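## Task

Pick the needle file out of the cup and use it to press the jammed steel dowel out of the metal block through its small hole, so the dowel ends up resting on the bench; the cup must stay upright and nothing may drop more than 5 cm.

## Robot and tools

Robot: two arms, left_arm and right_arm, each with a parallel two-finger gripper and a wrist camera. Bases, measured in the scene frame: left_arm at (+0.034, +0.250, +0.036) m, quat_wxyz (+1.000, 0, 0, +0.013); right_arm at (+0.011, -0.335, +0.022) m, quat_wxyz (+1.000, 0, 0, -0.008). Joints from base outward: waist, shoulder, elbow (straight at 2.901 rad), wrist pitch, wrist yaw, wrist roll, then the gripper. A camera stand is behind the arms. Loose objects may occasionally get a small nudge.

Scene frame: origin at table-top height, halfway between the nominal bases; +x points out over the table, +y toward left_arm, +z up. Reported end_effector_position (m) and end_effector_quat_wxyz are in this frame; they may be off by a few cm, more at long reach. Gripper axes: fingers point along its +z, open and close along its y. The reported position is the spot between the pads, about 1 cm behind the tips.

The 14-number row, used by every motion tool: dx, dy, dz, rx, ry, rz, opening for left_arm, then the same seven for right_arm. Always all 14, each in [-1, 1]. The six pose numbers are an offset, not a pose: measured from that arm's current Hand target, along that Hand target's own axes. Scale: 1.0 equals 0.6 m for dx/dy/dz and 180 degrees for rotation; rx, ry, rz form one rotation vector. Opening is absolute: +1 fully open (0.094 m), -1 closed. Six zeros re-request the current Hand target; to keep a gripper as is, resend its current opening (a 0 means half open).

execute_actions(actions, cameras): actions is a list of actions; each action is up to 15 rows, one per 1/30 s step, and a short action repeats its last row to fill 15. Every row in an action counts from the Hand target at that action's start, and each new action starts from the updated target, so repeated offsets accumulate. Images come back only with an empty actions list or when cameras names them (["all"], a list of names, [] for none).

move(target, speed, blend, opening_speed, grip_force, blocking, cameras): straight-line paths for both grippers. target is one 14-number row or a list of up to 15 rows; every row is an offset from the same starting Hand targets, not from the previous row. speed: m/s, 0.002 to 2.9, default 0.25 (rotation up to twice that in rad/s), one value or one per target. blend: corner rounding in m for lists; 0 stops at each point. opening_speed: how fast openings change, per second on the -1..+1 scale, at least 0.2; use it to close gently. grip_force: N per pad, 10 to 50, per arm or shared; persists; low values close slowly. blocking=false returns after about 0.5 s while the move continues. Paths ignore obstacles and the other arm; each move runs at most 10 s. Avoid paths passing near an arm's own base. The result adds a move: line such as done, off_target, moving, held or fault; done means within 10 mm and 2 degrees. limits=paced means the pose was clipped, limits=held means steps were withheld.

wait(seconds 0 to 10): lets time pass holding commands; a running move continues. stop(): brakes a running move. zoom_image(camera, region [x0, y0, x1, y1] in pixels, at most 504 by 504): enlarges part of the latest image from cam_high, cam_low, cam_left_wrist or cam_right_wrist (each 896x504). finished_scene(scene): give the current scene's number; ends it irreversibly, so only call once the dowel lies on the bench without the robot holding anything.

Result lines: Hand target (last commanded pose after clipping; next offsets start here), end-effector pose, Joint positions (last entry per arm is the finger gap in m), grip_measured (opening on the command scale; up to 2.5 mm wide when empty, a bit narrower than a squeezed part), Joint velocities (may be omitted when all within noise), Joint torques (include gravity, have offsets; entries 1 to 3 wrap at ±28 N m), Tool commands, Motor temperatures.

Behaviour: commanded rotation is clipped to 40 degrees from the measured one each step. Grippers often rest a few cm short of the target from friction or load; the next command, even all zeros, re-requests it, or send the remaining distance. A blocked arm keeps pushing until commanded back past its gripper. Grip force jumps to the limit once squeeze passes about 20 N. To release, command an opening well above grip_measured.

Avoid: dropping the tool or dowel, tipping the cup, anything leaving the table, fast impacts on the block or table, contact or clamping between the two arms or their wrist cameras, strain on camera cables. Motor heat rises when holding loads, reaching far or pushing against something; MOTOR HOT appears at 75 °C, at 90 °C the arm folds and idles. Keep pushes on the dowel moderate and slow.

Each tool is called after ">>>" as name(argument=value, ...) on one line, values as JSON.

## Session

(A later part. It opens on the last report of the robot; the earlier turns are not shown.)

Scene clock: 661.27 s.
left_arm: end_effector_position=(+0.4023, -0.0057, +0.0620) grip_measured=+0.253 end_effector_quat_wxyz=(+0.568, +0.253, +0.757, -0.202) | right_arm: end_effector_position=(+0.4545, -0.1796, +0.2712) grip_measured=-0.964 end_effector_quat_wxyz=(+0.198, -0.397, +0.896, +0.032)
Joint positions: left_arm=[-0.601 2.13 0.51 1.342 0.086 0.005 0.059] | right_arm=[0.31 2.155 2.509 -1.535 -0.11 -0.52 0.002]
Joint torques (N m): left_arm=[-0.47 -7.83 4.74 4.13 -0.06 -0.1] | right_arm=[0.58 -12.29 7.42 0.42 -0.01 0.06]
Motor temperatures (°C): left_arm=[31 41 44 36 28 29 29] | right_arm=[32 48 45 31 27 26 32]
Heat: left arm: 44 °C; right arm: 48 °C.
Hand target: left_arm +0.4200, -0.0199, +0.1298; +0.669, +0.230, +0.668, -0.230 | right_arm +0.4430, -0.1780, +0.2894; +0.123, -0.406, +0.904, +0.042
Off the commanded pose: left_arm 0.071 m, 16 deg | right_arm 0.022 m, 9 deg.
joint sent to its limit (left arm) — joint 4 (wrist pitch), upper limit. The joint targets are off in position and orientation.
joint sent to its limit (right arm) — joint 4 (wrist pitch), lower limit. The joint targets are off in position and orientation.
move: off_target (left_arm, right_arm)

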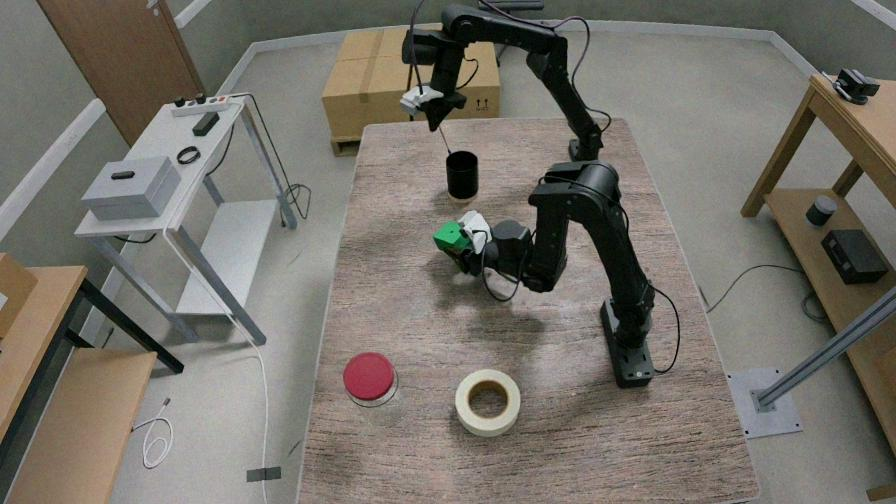

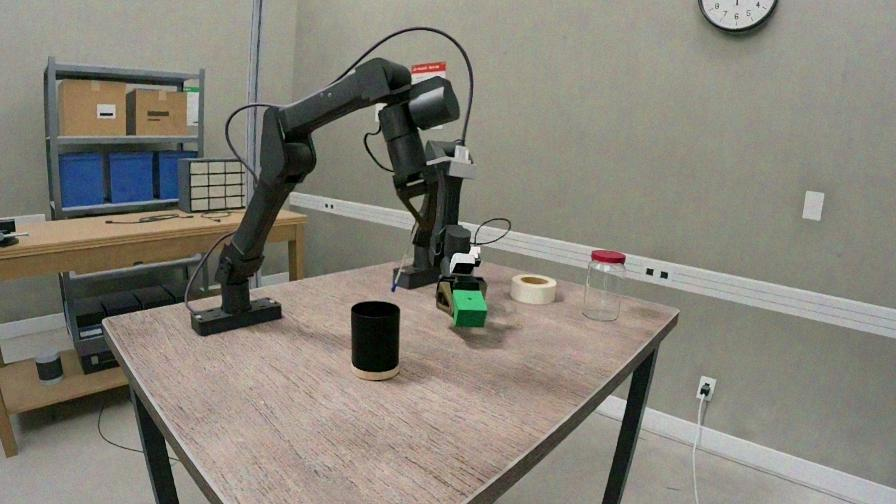

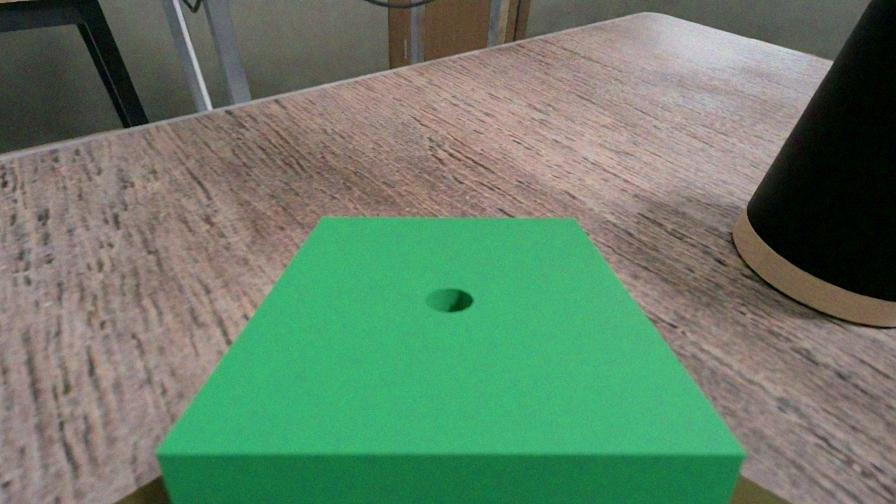

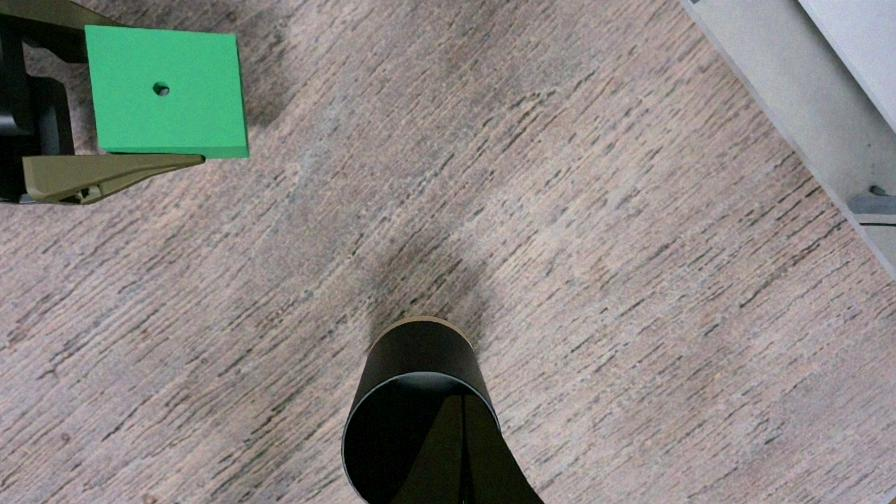

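>>> move(target=[0.0583,0.0013,-0.0117,0,0.0667,0,0.1, 0,0,0,0,0,0,-1], speed=0.1, cameras=["cam_left_wrist","cam_high","cam_low"])

Scene clock: 693.33 s.
left_arm: end_effector_position=(+0.3958, -0.0012, +0.0388) grip_measured=+0.253 end_effector_quat_wxyz=(+0.529, +0.259, +0.785, -0.192) | right_arm: end_effector_position=(+0.4545, -0.1796, +0.2712) grip_measured=-0.964 end_effector_quat_wxyz=(+0.198, -0.397, +0.896, +0.032)
Joint positions: left_arm=[-0.601 2.13 0.51 1.244 0.084 0.005 0.059] | right_arm=[0.31 2.155 2.509 -1.535 -0.11 -0.52 0.002]
Joint torques (N m): left_arm=[-0.43 -13.33 5.11 2.68 -0.04 0.1] | right_arm=[0.58 -12.26 7.39 0.41 -0.01 0.04]
Motor temperatures (°C): left_arm=[31 37 40 63 28 29 29] | right_arm=[32 50 46 31 27 26 33]
Heat: left arm: 63 °C; right arm: 50 °C.
Hand target: left_arm +0.4150, -0.0150, +0.0948; +0.595, +0.253, +0.735, -0.205 | right_arm +0.4430, -0.1780, +0.2894; +0.123, -0.406, +0.904, +0.042
Off the commanded pose: left_arm 0.061 m, 10 deg | right_arm 0.022 m, 9 deg.
joint sent to its limit (right arm) — joint 4 (wrist pitch), lower limit. The joint targets are off in position and orientation.
move: off_target (left_arm, right_arm)
Images, in order (width x height): cam_high 896x504, cam_low 896x504, cam_left_wrist 896x504.

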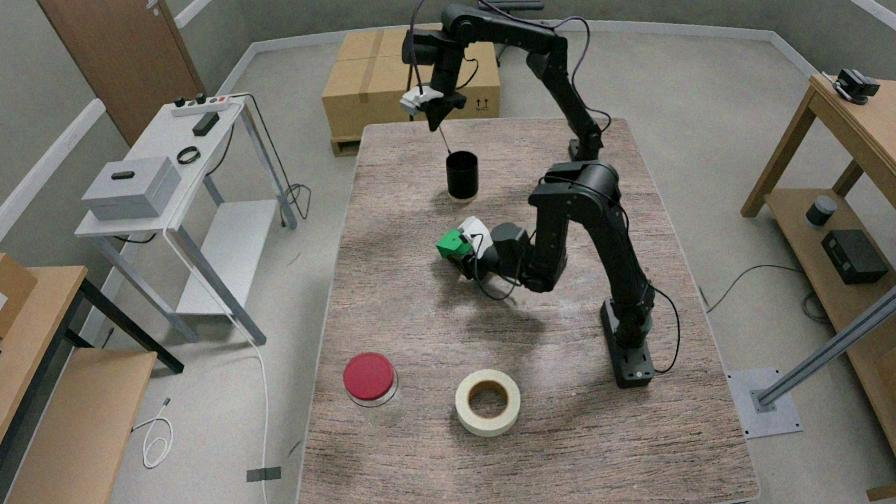

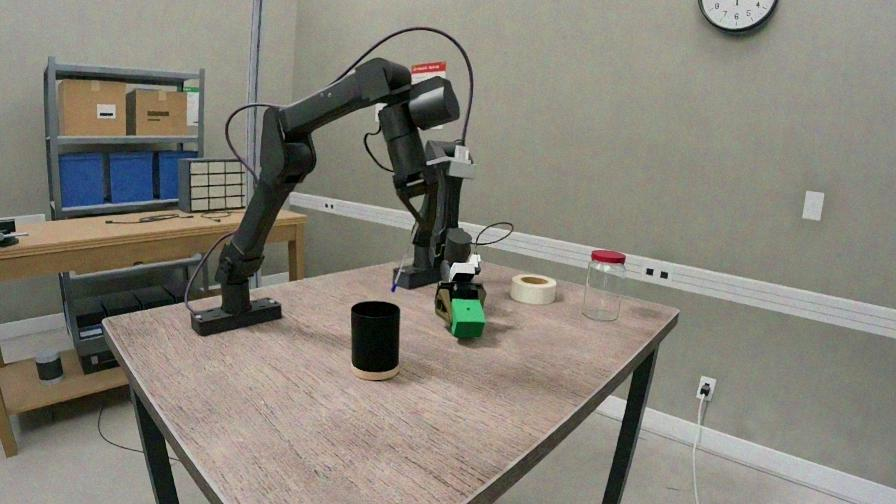

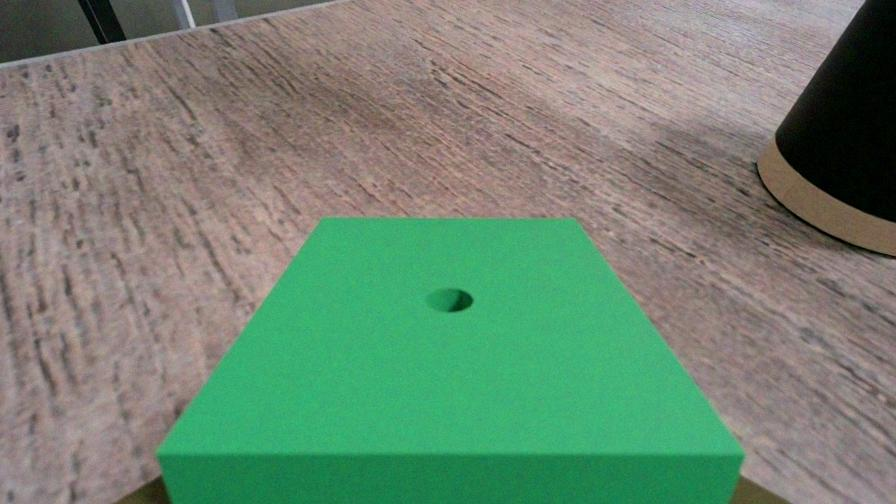

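>>> move(target=[[-0.0157,0.0408,-0.0468,0.2881,0.3622,0.3559,0.1, 0.192,0.019,-0.0182,0.1104,-0.3257,0.1217,-1],[0.0943,0.0788,-0.0428,0.2881,0.3622,0.3559,0.1, 0.192,0.019,-0.0182,0.1104,-0.3257,0.1217,-1]], speed=[0.22, 0.06], cameras=["all"])

Scene clock: 805.20 s.
left_arm: end_effector_position=(+0.4090, +0.0503, +0.0396) grip_measured=+0.253 end_effector_quat_wxyz=(-0.017, +0.840, +0.543, -0.003) | right_arm: end_effector_position=(+0.3571, -0.2582, +0.2494) grip_measured=-0.964 end_effector_quat_wxyz=(+0.568, -0.133, +0.806, +0.103)
Joint positions: left_arm=[-0.522 2.27 1.762 -1.094 -0.011 1.497 0.059] | right_arm=[0.118 0.965 0.629 -0.015 -0.227 -0.066 0.002]
Joint torques (N m): left_arm=[0.4 -10.95 5.75 0.67 0.05 0.1] | right_arm=[-0.44 -3.28 6.2 2.43 -0.07 0.05]
Motor temperatures (°C): left_arm=[30 39 40 47 28 29 30] | right_arm=[32 50 45 33 27 26 34]
Heat: left arm: 47 °C; right arm: 50 °C.
Hand target: left_arm +0.4151, +0.0450, +0.0448; +0.000, +0.844, +0.537, +0.000 | right_arm +0.3588, -0.2559, +0.2700; +0.601, -0.137, +0.781, +0.106
Off the commanded pose: left_arm 0.010 m, 2 deg | right_arm 0.021 m, 5 deg.
move: off_target (right_arm)

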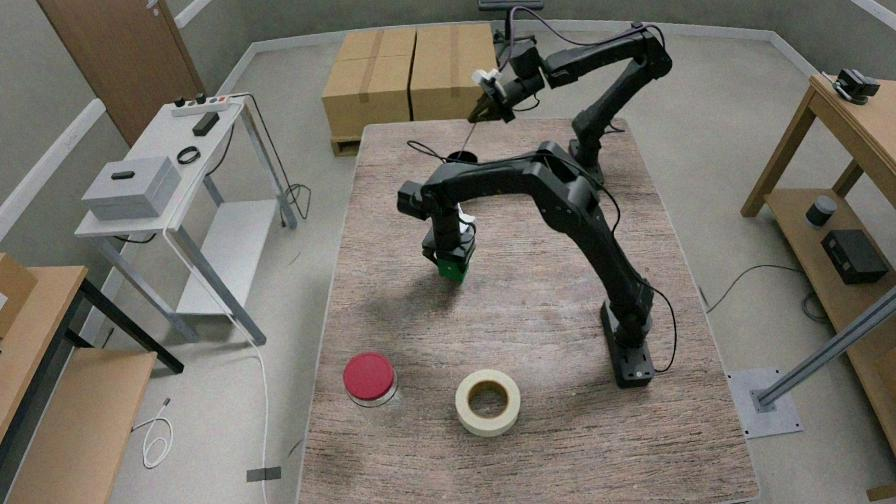

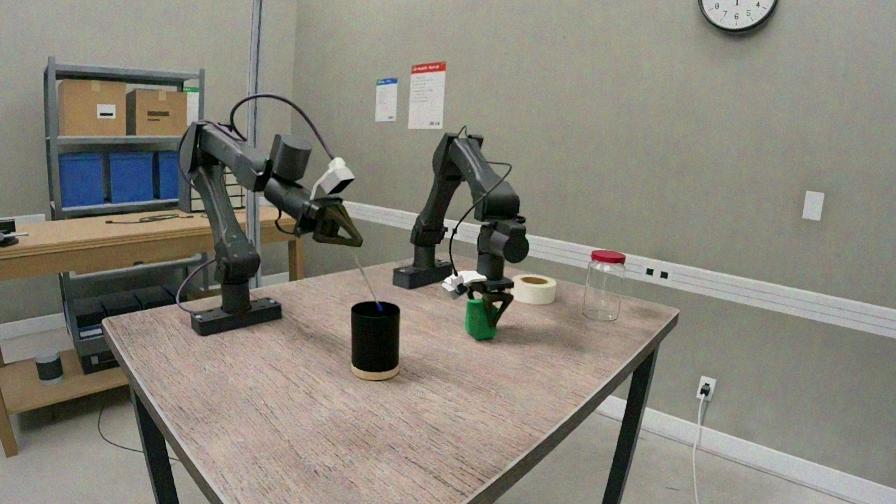

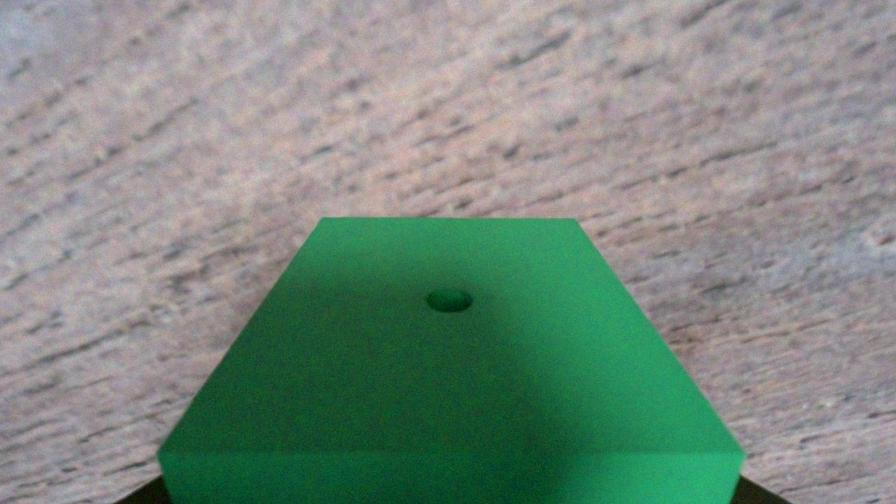

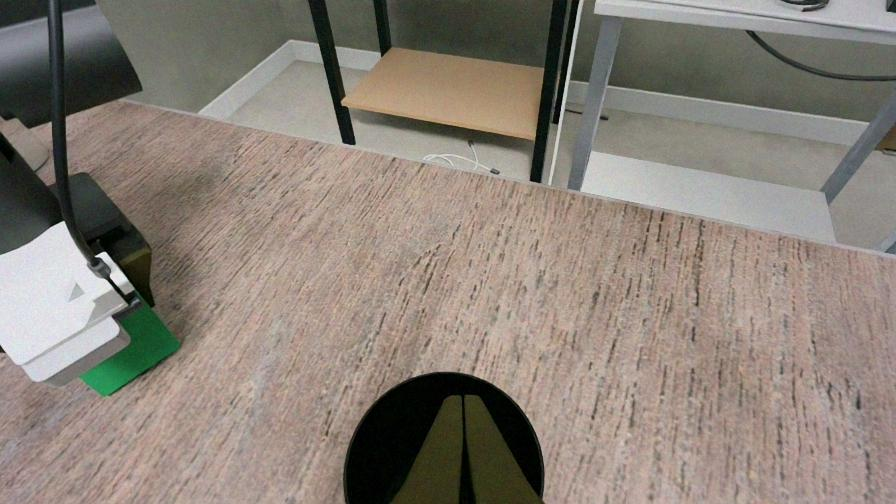

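>>> zoom_image(camera="cam_low", region=[330, 215, 420, 385])

>>> zoom_image(camera="cam_high", region=[420, 60, 540, 180])

>>> zoom_image(camera="cam_right_wrist", region=[330, 340, 560, 504])

Scaled by 2.965.

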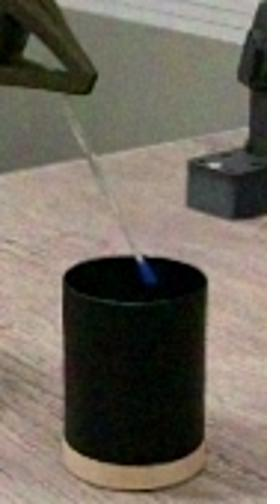

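Scaled by 4.200.

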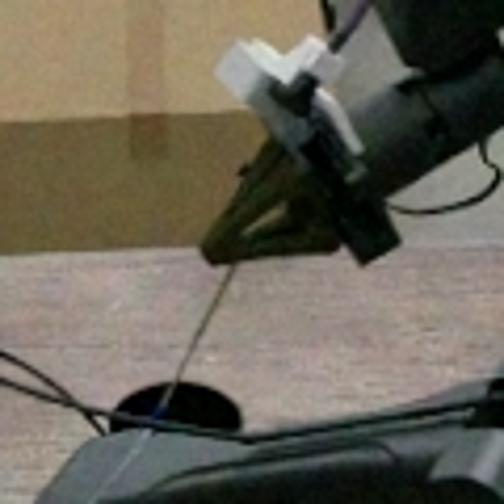

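Scaled by 2.191.

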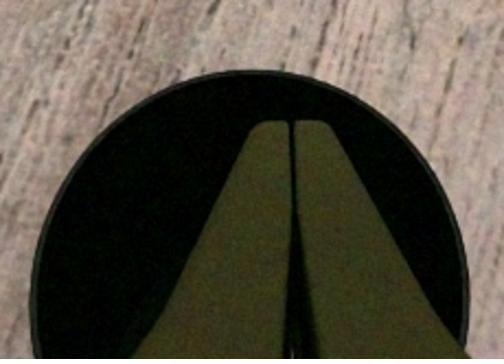

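>>> move(target=[0,0,0.0167,0,0,0,0.1, 0.1613,0.01,0.043,0,0,0,-1], speed=0.08, cameras=["cam_low","cam_right_wrist"])

>>> zoom_image(camera="cam_low", region=[320, 240, 420, 385])

>>> zoom_image(camera="cam_right_wrist", region=[330, 300, 600, 504])

Scene clock: 825.23 s.
left_arm: end_effector_position=(+0.4105, +0.0502, +0.0336) grip_measured=+0.253 end_effector_quat_wxyz=(-0.014, +0.839, +0.543, -0.001) | right_arm: end_effector_position=(+0.3536, -0.2521, +0.1574) grip_measured=-0.964 end_effector_quat_wxyz=(+0.577, -0.135, +0.798, +0.107)
Joint positions: left_arm=[-0.521 2.276 1.748 -1.068 -0.011 1.497 0.059] | right_arm=[0.143 1.142 0.287 0.531 -0.214 -0.055 0.002]
Joint torques (N m): left_arm=[0.23 -10.59 5.19 0.75 0.05 0.11] | right_arm=[0.58 -2.32 5.29 2.37 0.11 0.03]
Motor temperatures (°C): left_arm=[30 40 39 43 28 29 30] | right_arm=[32 44 45 39 27 26 34]
Heat: left arm: 43 °C; right arm: 45 °C.
Hand target: left_arm +0.4151, +0.0450, +0.0348; +0.000, +0.844, +0.537, +0.000 | right_arm +0.3568, -0.2501, +0.1699; +0.601, -0.137, +0.781, +0.106
Off the commanded pose: left_arm 0.007 m, 2 deg | right_arm 0.013 m, 3 deg.
move: off_target (right_arm)
Images, in order (width x height): cam_low 896x504, cam_right_wrist 896x504.

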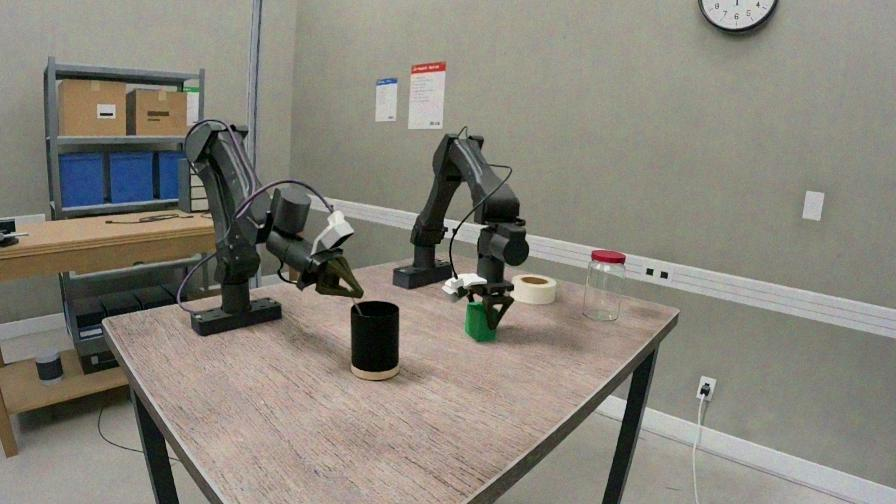

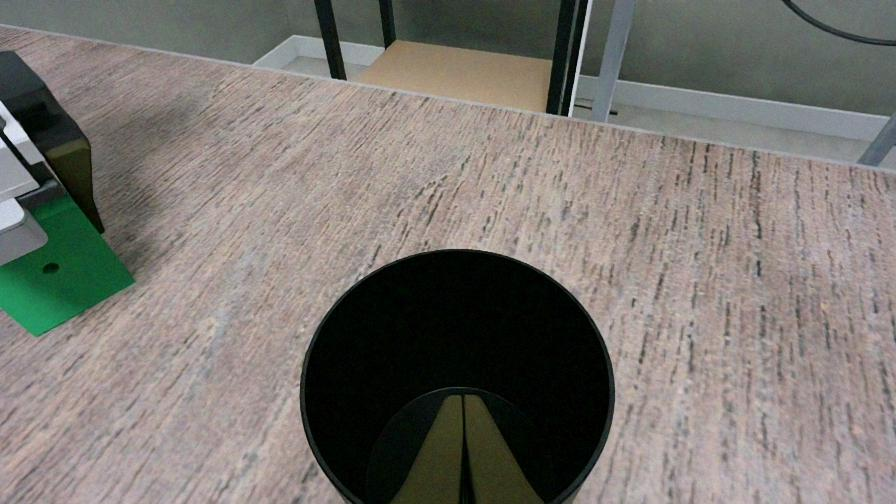

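Scaled by 3.476.

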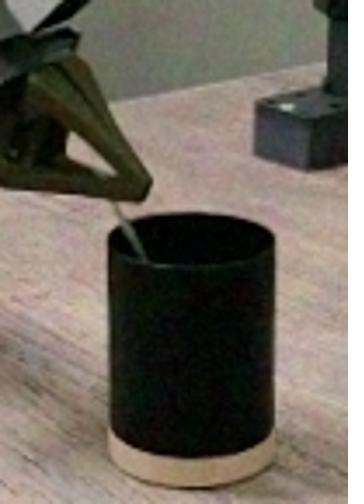

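Scaled by 1.867.

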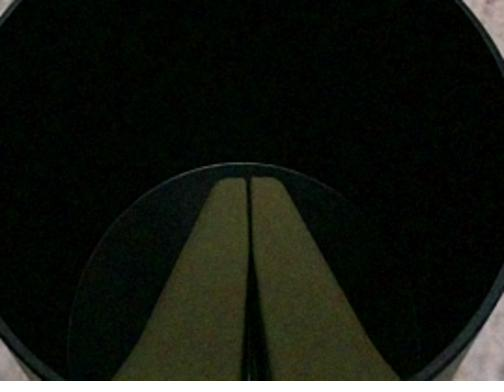

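>>> move(target=[0,0,0,0,0,0,0.1, 0.0255,0,0.0275,0,0,0,-1], speed=0.06, cameras=["cam_low","cam_right_wrist"])

>>> zoom_image(camera="cam_low", region=[320, 240, 420, 385])

Scene clock: 836.23 s.
left_arm: end_effector_position=(+0.4105, +0.0502, +0.0336) grip_measured=+0.253 end_effector_quat_wxyz=(-0.014, +0.839, +0.543, -0.001) | right_arm: end_effector_position=(+0.3681, -0.2480, +0.1488) grip_measured=-0.964 end_effector_quat_wxyz=(+0.593, -0.136, +0.786, +0.108)
Joint positions: left_arm=[-0.521 2.276 1.748 -1.068 -0.011 1.497 0.059] | right_arm=[0.152 1.3 0.278 0.738 -0.208 -0.051 0.002]
Joint torques (N m): left_arm=[0.35 -10.8 5.24 0.75 0.05 0.13] | right_arm=[0.61 -2.58 4.46 2.08 0.14 0.04]
Heat: left arm: 42 °C; right arm: 44 °C.
Hand target: left_arm +0.4151, +0.0450, +0.0348; +0.000, +0.844, +0.537, +0.000 | right_arm +0.3681, -0.2460, +0.1508; +0.601, -0.137, +0.781, +0.106
Off the commanded pose: left_arm 0.007 m, 2 deg | right_arm 0.003 m, 1 deg.
move: done
Images, in order (width x height): cam_low 896x504, cam_right_wrist 896x504.

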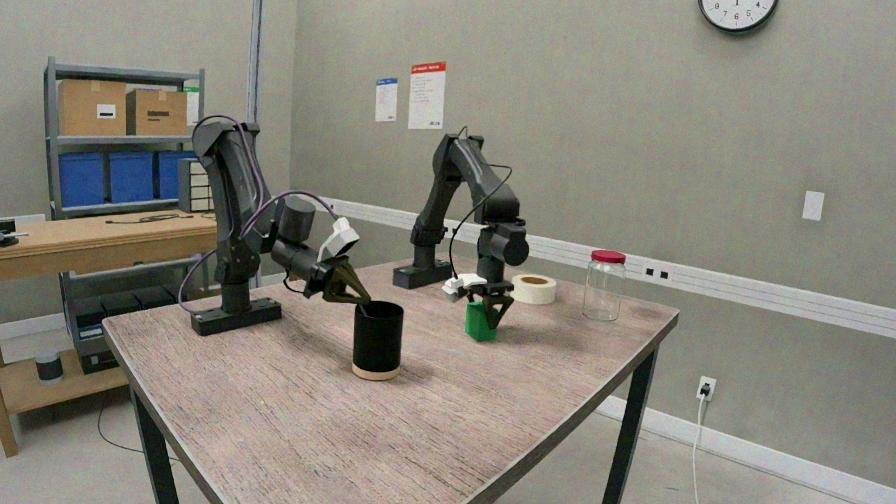

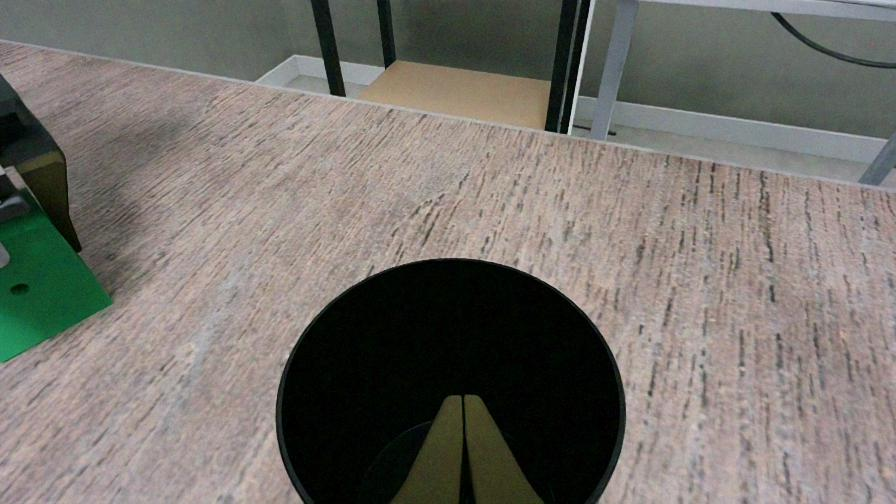

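Scaled by 3.476.

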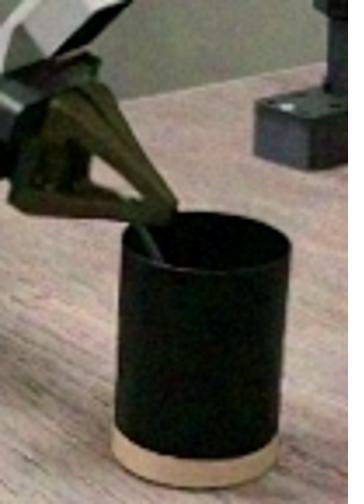

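>>> move(target=[[0,0,0,0,0,0,0.1, 0.0056,0,-0.021,0,0,0,-1],[0,0,0,0,0,0,0.1, 0.028,0,-0.015,0,0,0,-1]], speed=0.04, cameras=["cam_low","cam_right_wrist"])

>>> zoom_image(camera="cam_low", region=[320, 240, 420, 385])

Scene clock: 844.03 s.
left_arm: end_effector_position=(+0.4105, +0.0502, +0.0336) grip_measured=+0.253 end_effector_quat_wxyz=(-0.014, +0.839, +0.543, -0.001) | right_arm: end_effector_position=(+0.3587, -0.2493, +0.1453) grip_measured=-0.964 end_effector_quat_wxyz=(+0.609, -0.137, +0.774, +0.108)
Joint positions: left_arm=[-0.521 2.276 1.748 -1.068 -0.011 1.497 0.059] | right_arm=[0.15 1.31 0.209 0.858 -0.211 -0.051 0.002]
Joint torques (N m): left_arm=[0.18 -10.52 5.33 0.77 0.07 0.14] | right_arm=[-0.5 -2.03 3.69 1.73 0.01 0.01]
Heat: left arm: 41 °C; right arm: 43 °C.
Hand target: left_arm +0.4151, +0.0450, +0.0348; +0.000, +0.844, +0.537, +0.000 | right_arm +0.3559, -0.2504, +0.1369; +0.601, -0.137, +0.781, +0.106
Off the commanded pose: left_arm 0.007 m, 2 deg | right_arm 0.009 m, 1 deg.
move: done
Images, in order (width x height): cam_low 896x504, cam_right_wrist 896x504.

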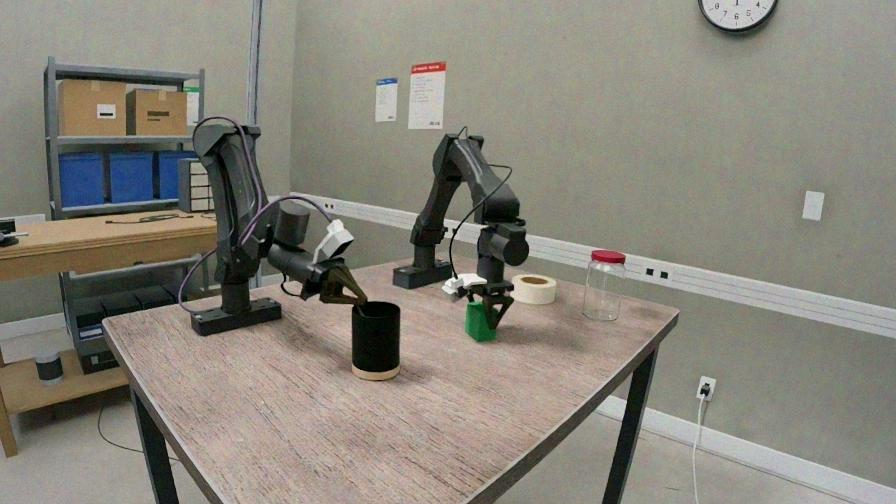

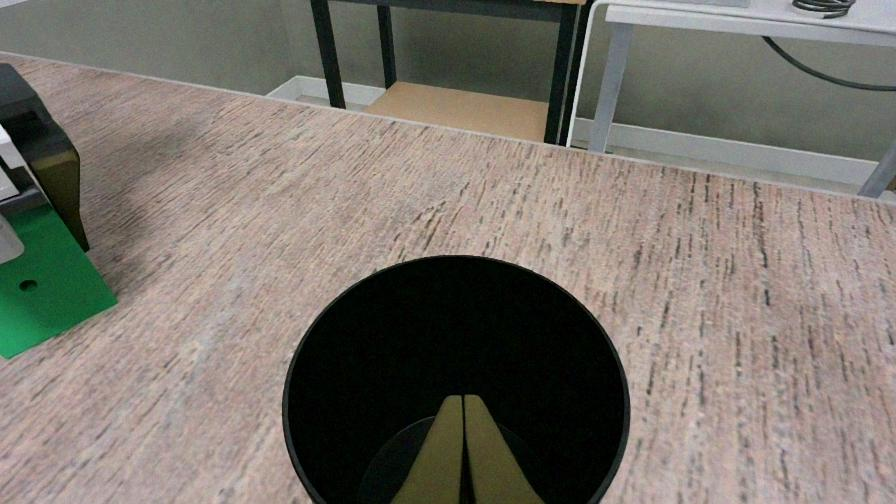

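Scaled by 3.476.

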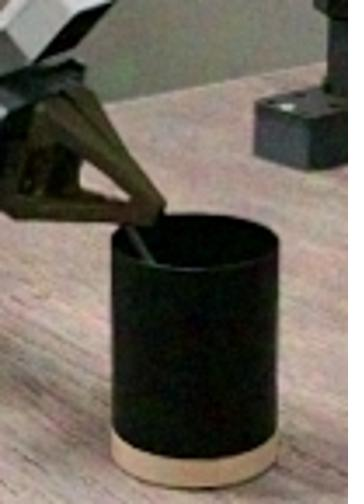

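>>> move(target=[0,0,0,0,0,0,0.1, 0.0197,0,-0.0085,0,0,0,-1], speed=0.04, cameras=["cam_low","cam_right_wrist"])

>>> zoom_image(camera="cam_low", region=[320, 240, 420, 385])

Scene clock: 853.23 s.
left_arm: end_effector_position=(+0.4105, +0.0502, +0.0336) grip_measured=+0.253 end_effector_quat_wxyz=(-0.014, +0.839, +0.543, -0.001) | right_arm: end_effector_position=(+0.3535, -0.2511, +0.1452) grip_measured=-0.964 end_effector_quat_wxyz=(+0.623, -0.137, +0.762, +0.108)
Joint positions: left_arm=[-0.521 2.276 1.748 -1.068 -0.011 1.497 0.059] | right_arm=[0.144 1.332 0.165 0.961 -0.217 -0.051 0.002]
Joint torques (N m): left_arm=[0.1 -10.7 5.34 0.73 0.05 0.12] | right_arm=[-0.54 -1.68 3.11 1.42 -0.03 -0.02]
Heat: left arm: 41 °C; right arm: 43 °C.
Hand target: left_arm +0.4151, +0.0450, +0.0348; +0.000, +0.844, +0.537, +0.000 | right_arm +0.3484, -0.2531, +0.1268; +0.601, -0.137, +0.781, +0.106
Off the commanded pose: left_arm 0.007 m, 2 deg | right_arm 0.019 m, 3 deg.
move: off_target (right_arm)
Images, in order (width x height): cam_low 896x504, cam_right_wrist 896x504.

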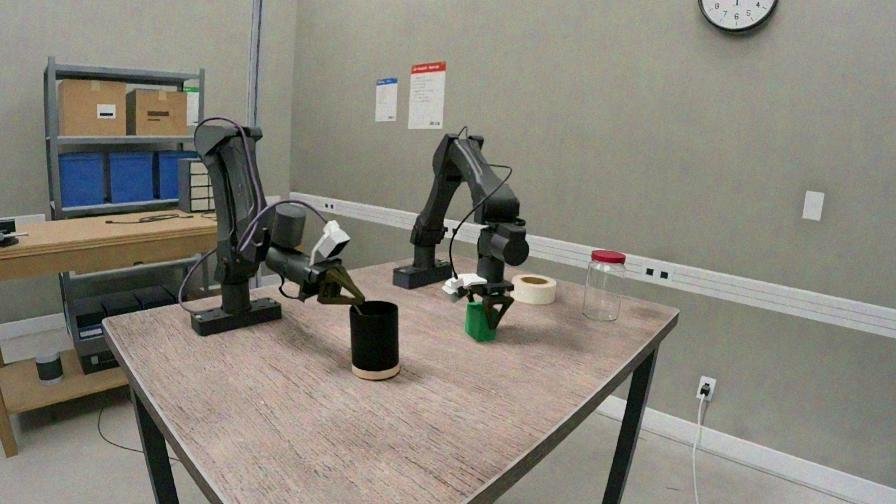

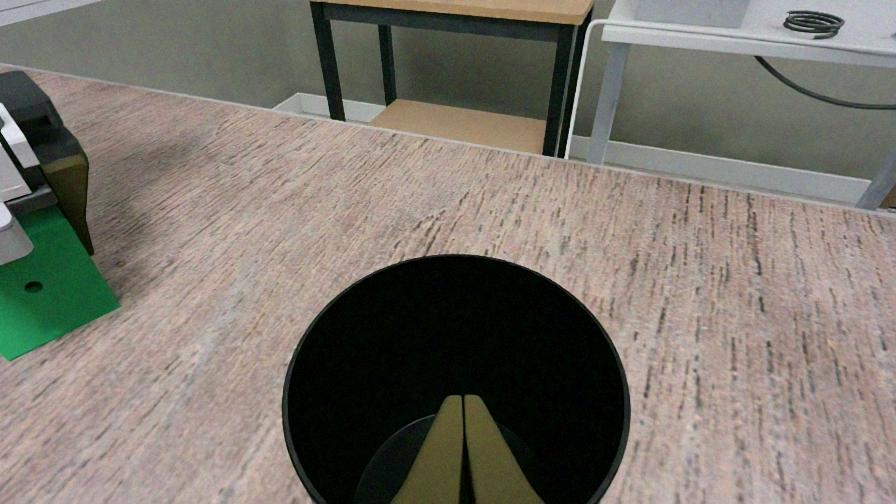

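Scaled by 3.476.

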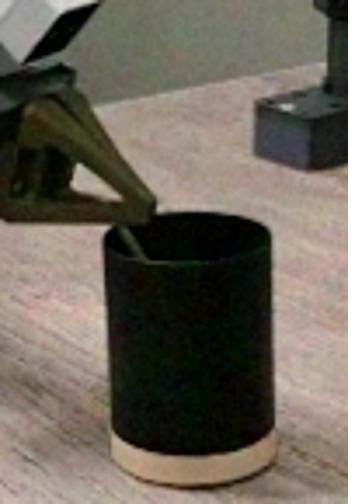

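>>> move(target=[[0,0,0,0,0,0,0.1, -0.0342,0,0.009,0,0,0,-1],[0,0,0,0,0,0,0.1, -0.0342,0,0.009,0,0,0,0.3]], speed=0.04, opening_speed=0.4, cameras=["cam_low","cam_right_wrist","cam_high"])

>>> zoom_image(camera="cam_low", region=[320, 240, 420, 385])

>>> zoom_image(camera="cam_right_wrist", region=[250, 230, 650, 504])

Scene clock: 866.10 s.
left_arm: end_effector_position=(+0.4105, +0.0502, +0.0336) grip_measured=+0.253 end_effector_quat_wxyz=(-0.014, +0.839, +0.543, -0.001) | right_arm: end_effector_position=(+0.3566, -0.2537, +0.1436) grip_measured=+0.298 end_effector_quat_wxyz=(+0.608, -0.132, +0.776, +0.104)
Joint positions: left_arm=[-0.521 2.276 1.748 -1.068 -0.011 1.497 0.059] | right_arm=[0.141 1.3 0.197 0.857 -0.207 -0.051 0.061]
Joint torques (N m): left_arm=[0.28 -10.69 5.3 0.79 0.04 0.09] | right_arm=[0.55 -3.93 6.74 1.11 0.08 -0.01]
Motor temperatures (°C): left_arm=[30 38 40 40 28 29 30] | right_arm=[32 39 43 36 27 26 34]
Heat: left arm: 40 °C; right arm: 43 °C.
Hand target: left_arm +0.4151, +0.0450, +0.0348; +0.000, +0.844, +0.537, +0.000 | right_arm +0.3583, -0.2495, +0.1452; +0.601, -0.137, +0.781, +0.106
Off the commanded pose: left_arm 0.007 m, 2 deg | right_arm 0.005 m, 1 deg.
move: done
Images, in order (width x height): cam_high 896x504, cam_low 896x504, cam_right_wrist 896x504.

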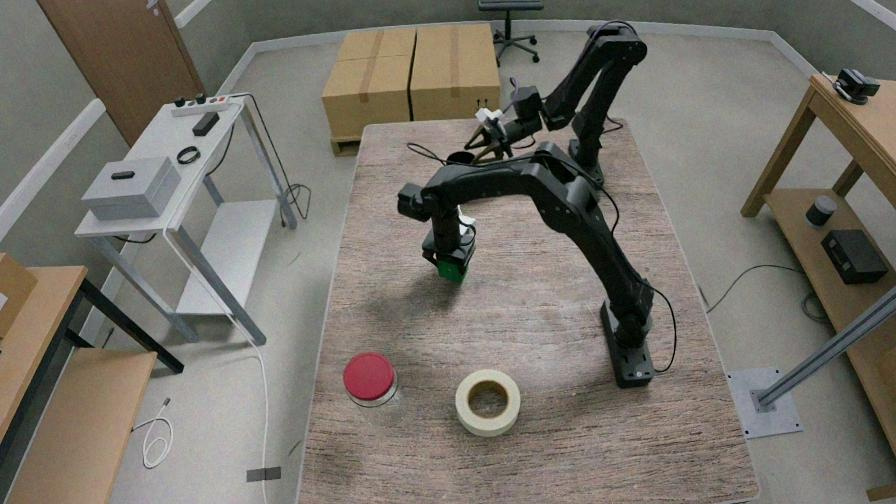

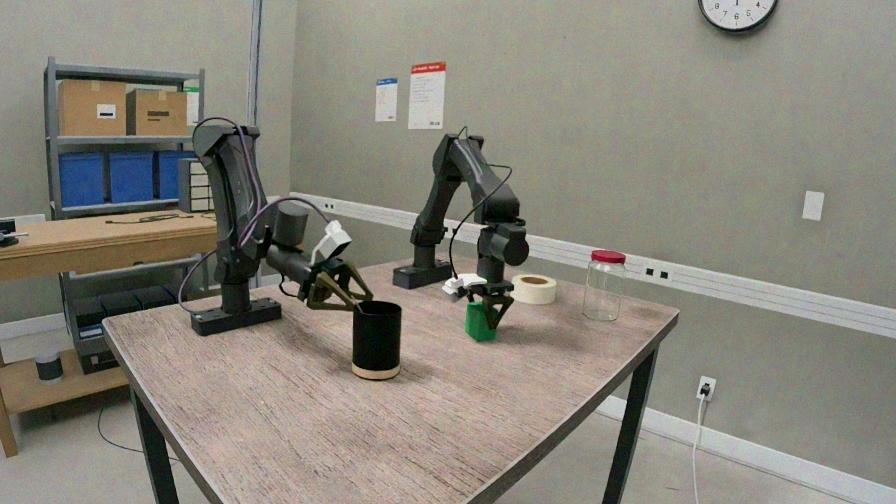

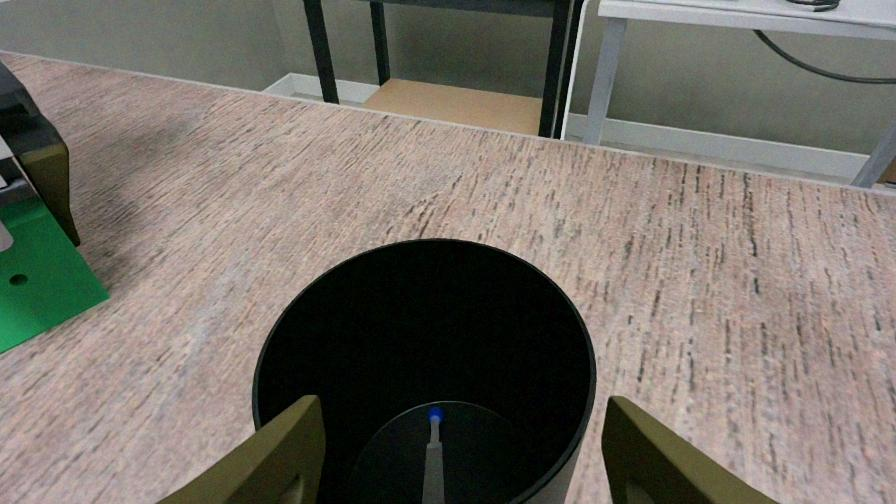

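Scaled by 3.476.

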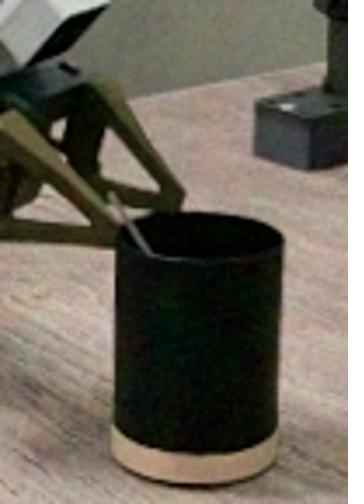

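Scaled by 1.260.

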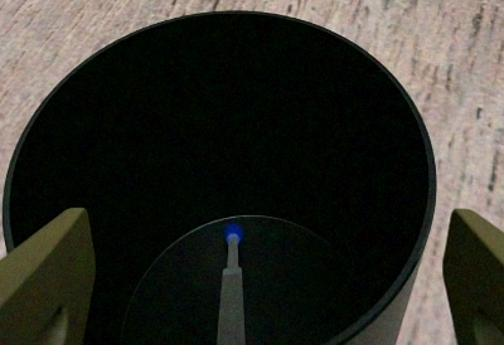

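>>> move(target=[[0,0,0,0,0,0,0.1, -0.121,0,-0.0322,0,0,0,0.3],[0,0,0,0,0,0,0.1, -0.0867,-0.0045,-0.063,0,0.3167,0,0.3]], speed=[0.08, 0.15], cameras=["cam_low","cam_right_wrist","cam_high"])

>>> zoom_image(camera="cam_low", region=[320, 200, 420, 385])

>>> zoom_image(camera="cam_right_wrist", region=[250, 230, 650, 504])

Scene clock: 884.97 s.
left_arm: end_effector_position=(+0.4105, +0.0502, +0.0336) grip_measured=+0.253 end_effector_quat_wxyz=(-0.014, +0.839, +0.543, -0.001) | right_arm: end_effector_position=(+0.3355, -0.2621, +0.1948) grip_measured=+0.298 end_effector_quat_wxyz=(+0.149, -0.164, +0.975, +0.030)
Joint positions: left_arm=[-0.521 2.276 1.748 -1.068 -0.011 1.497 0.059] | right_arm=[0.207 1.523 1.399 -1.145 -0.052 -0.135 0.061]
Joint torques (N m): left_arm=[0.24 -10.58 5.35 0.76 0.01 0.1] | right_arm=[0.57 -5.39 8.83 0.47 0.11 -0.05]
Heat: left arm: 40 °C; right arm: 44 °C.
Hand target: left_arm +0.4151, +0.0450, +0.0348; +0.000, +0.844, +0.537, +0.000 | right_arm +0.3374, -0.2601, +0.2052; +0.155, -0.171, +0.973, +0.028
Off the commanded pose: left_arm 0.007 m, 2 deg | right_arm 0.011 m, 1 deg.
move: off_target (right_arm)
Images, in order (width x height): cam_high 896x504, cam_low 896x504, cam_right_wrist 896x504.

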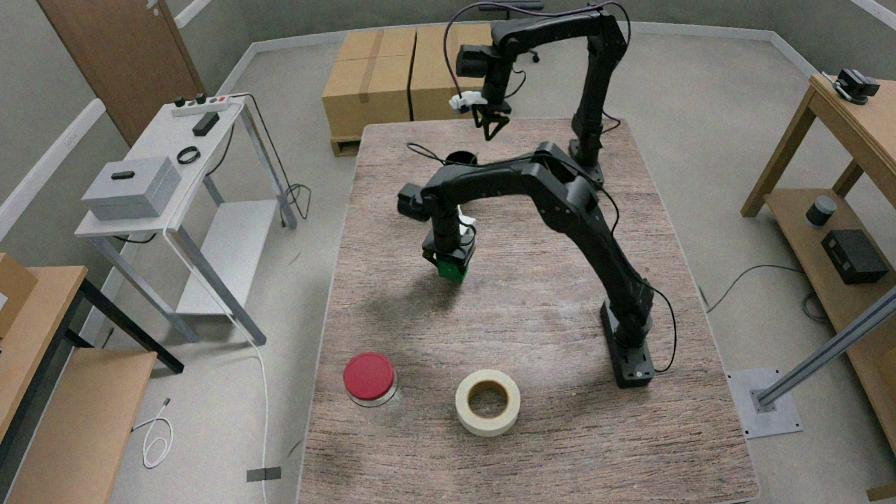

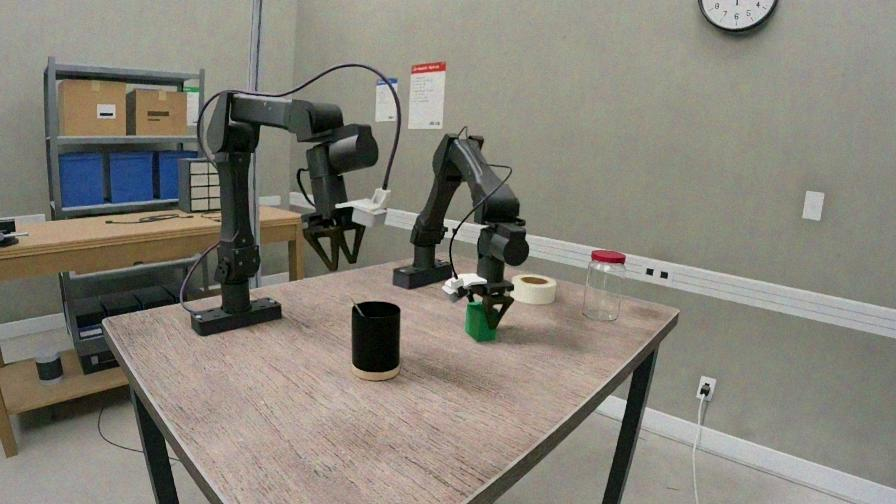

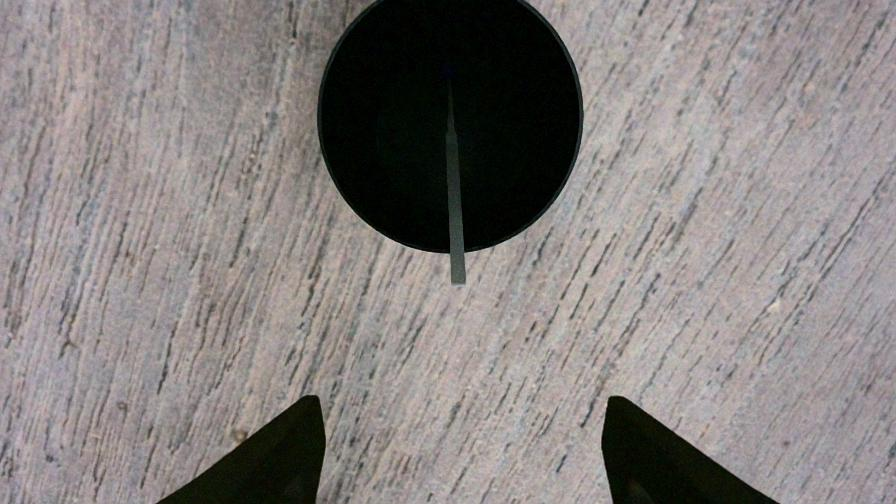

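Scaled by 2.724.

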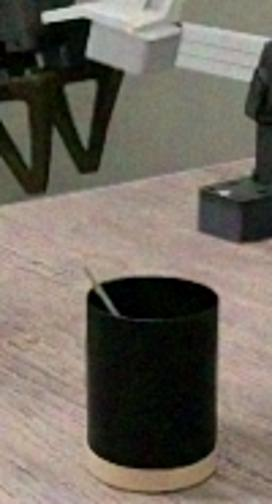

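Scaled by 1.260.

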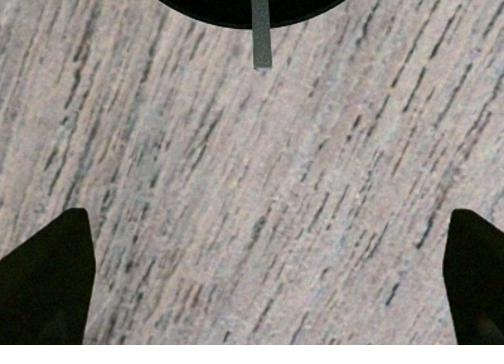

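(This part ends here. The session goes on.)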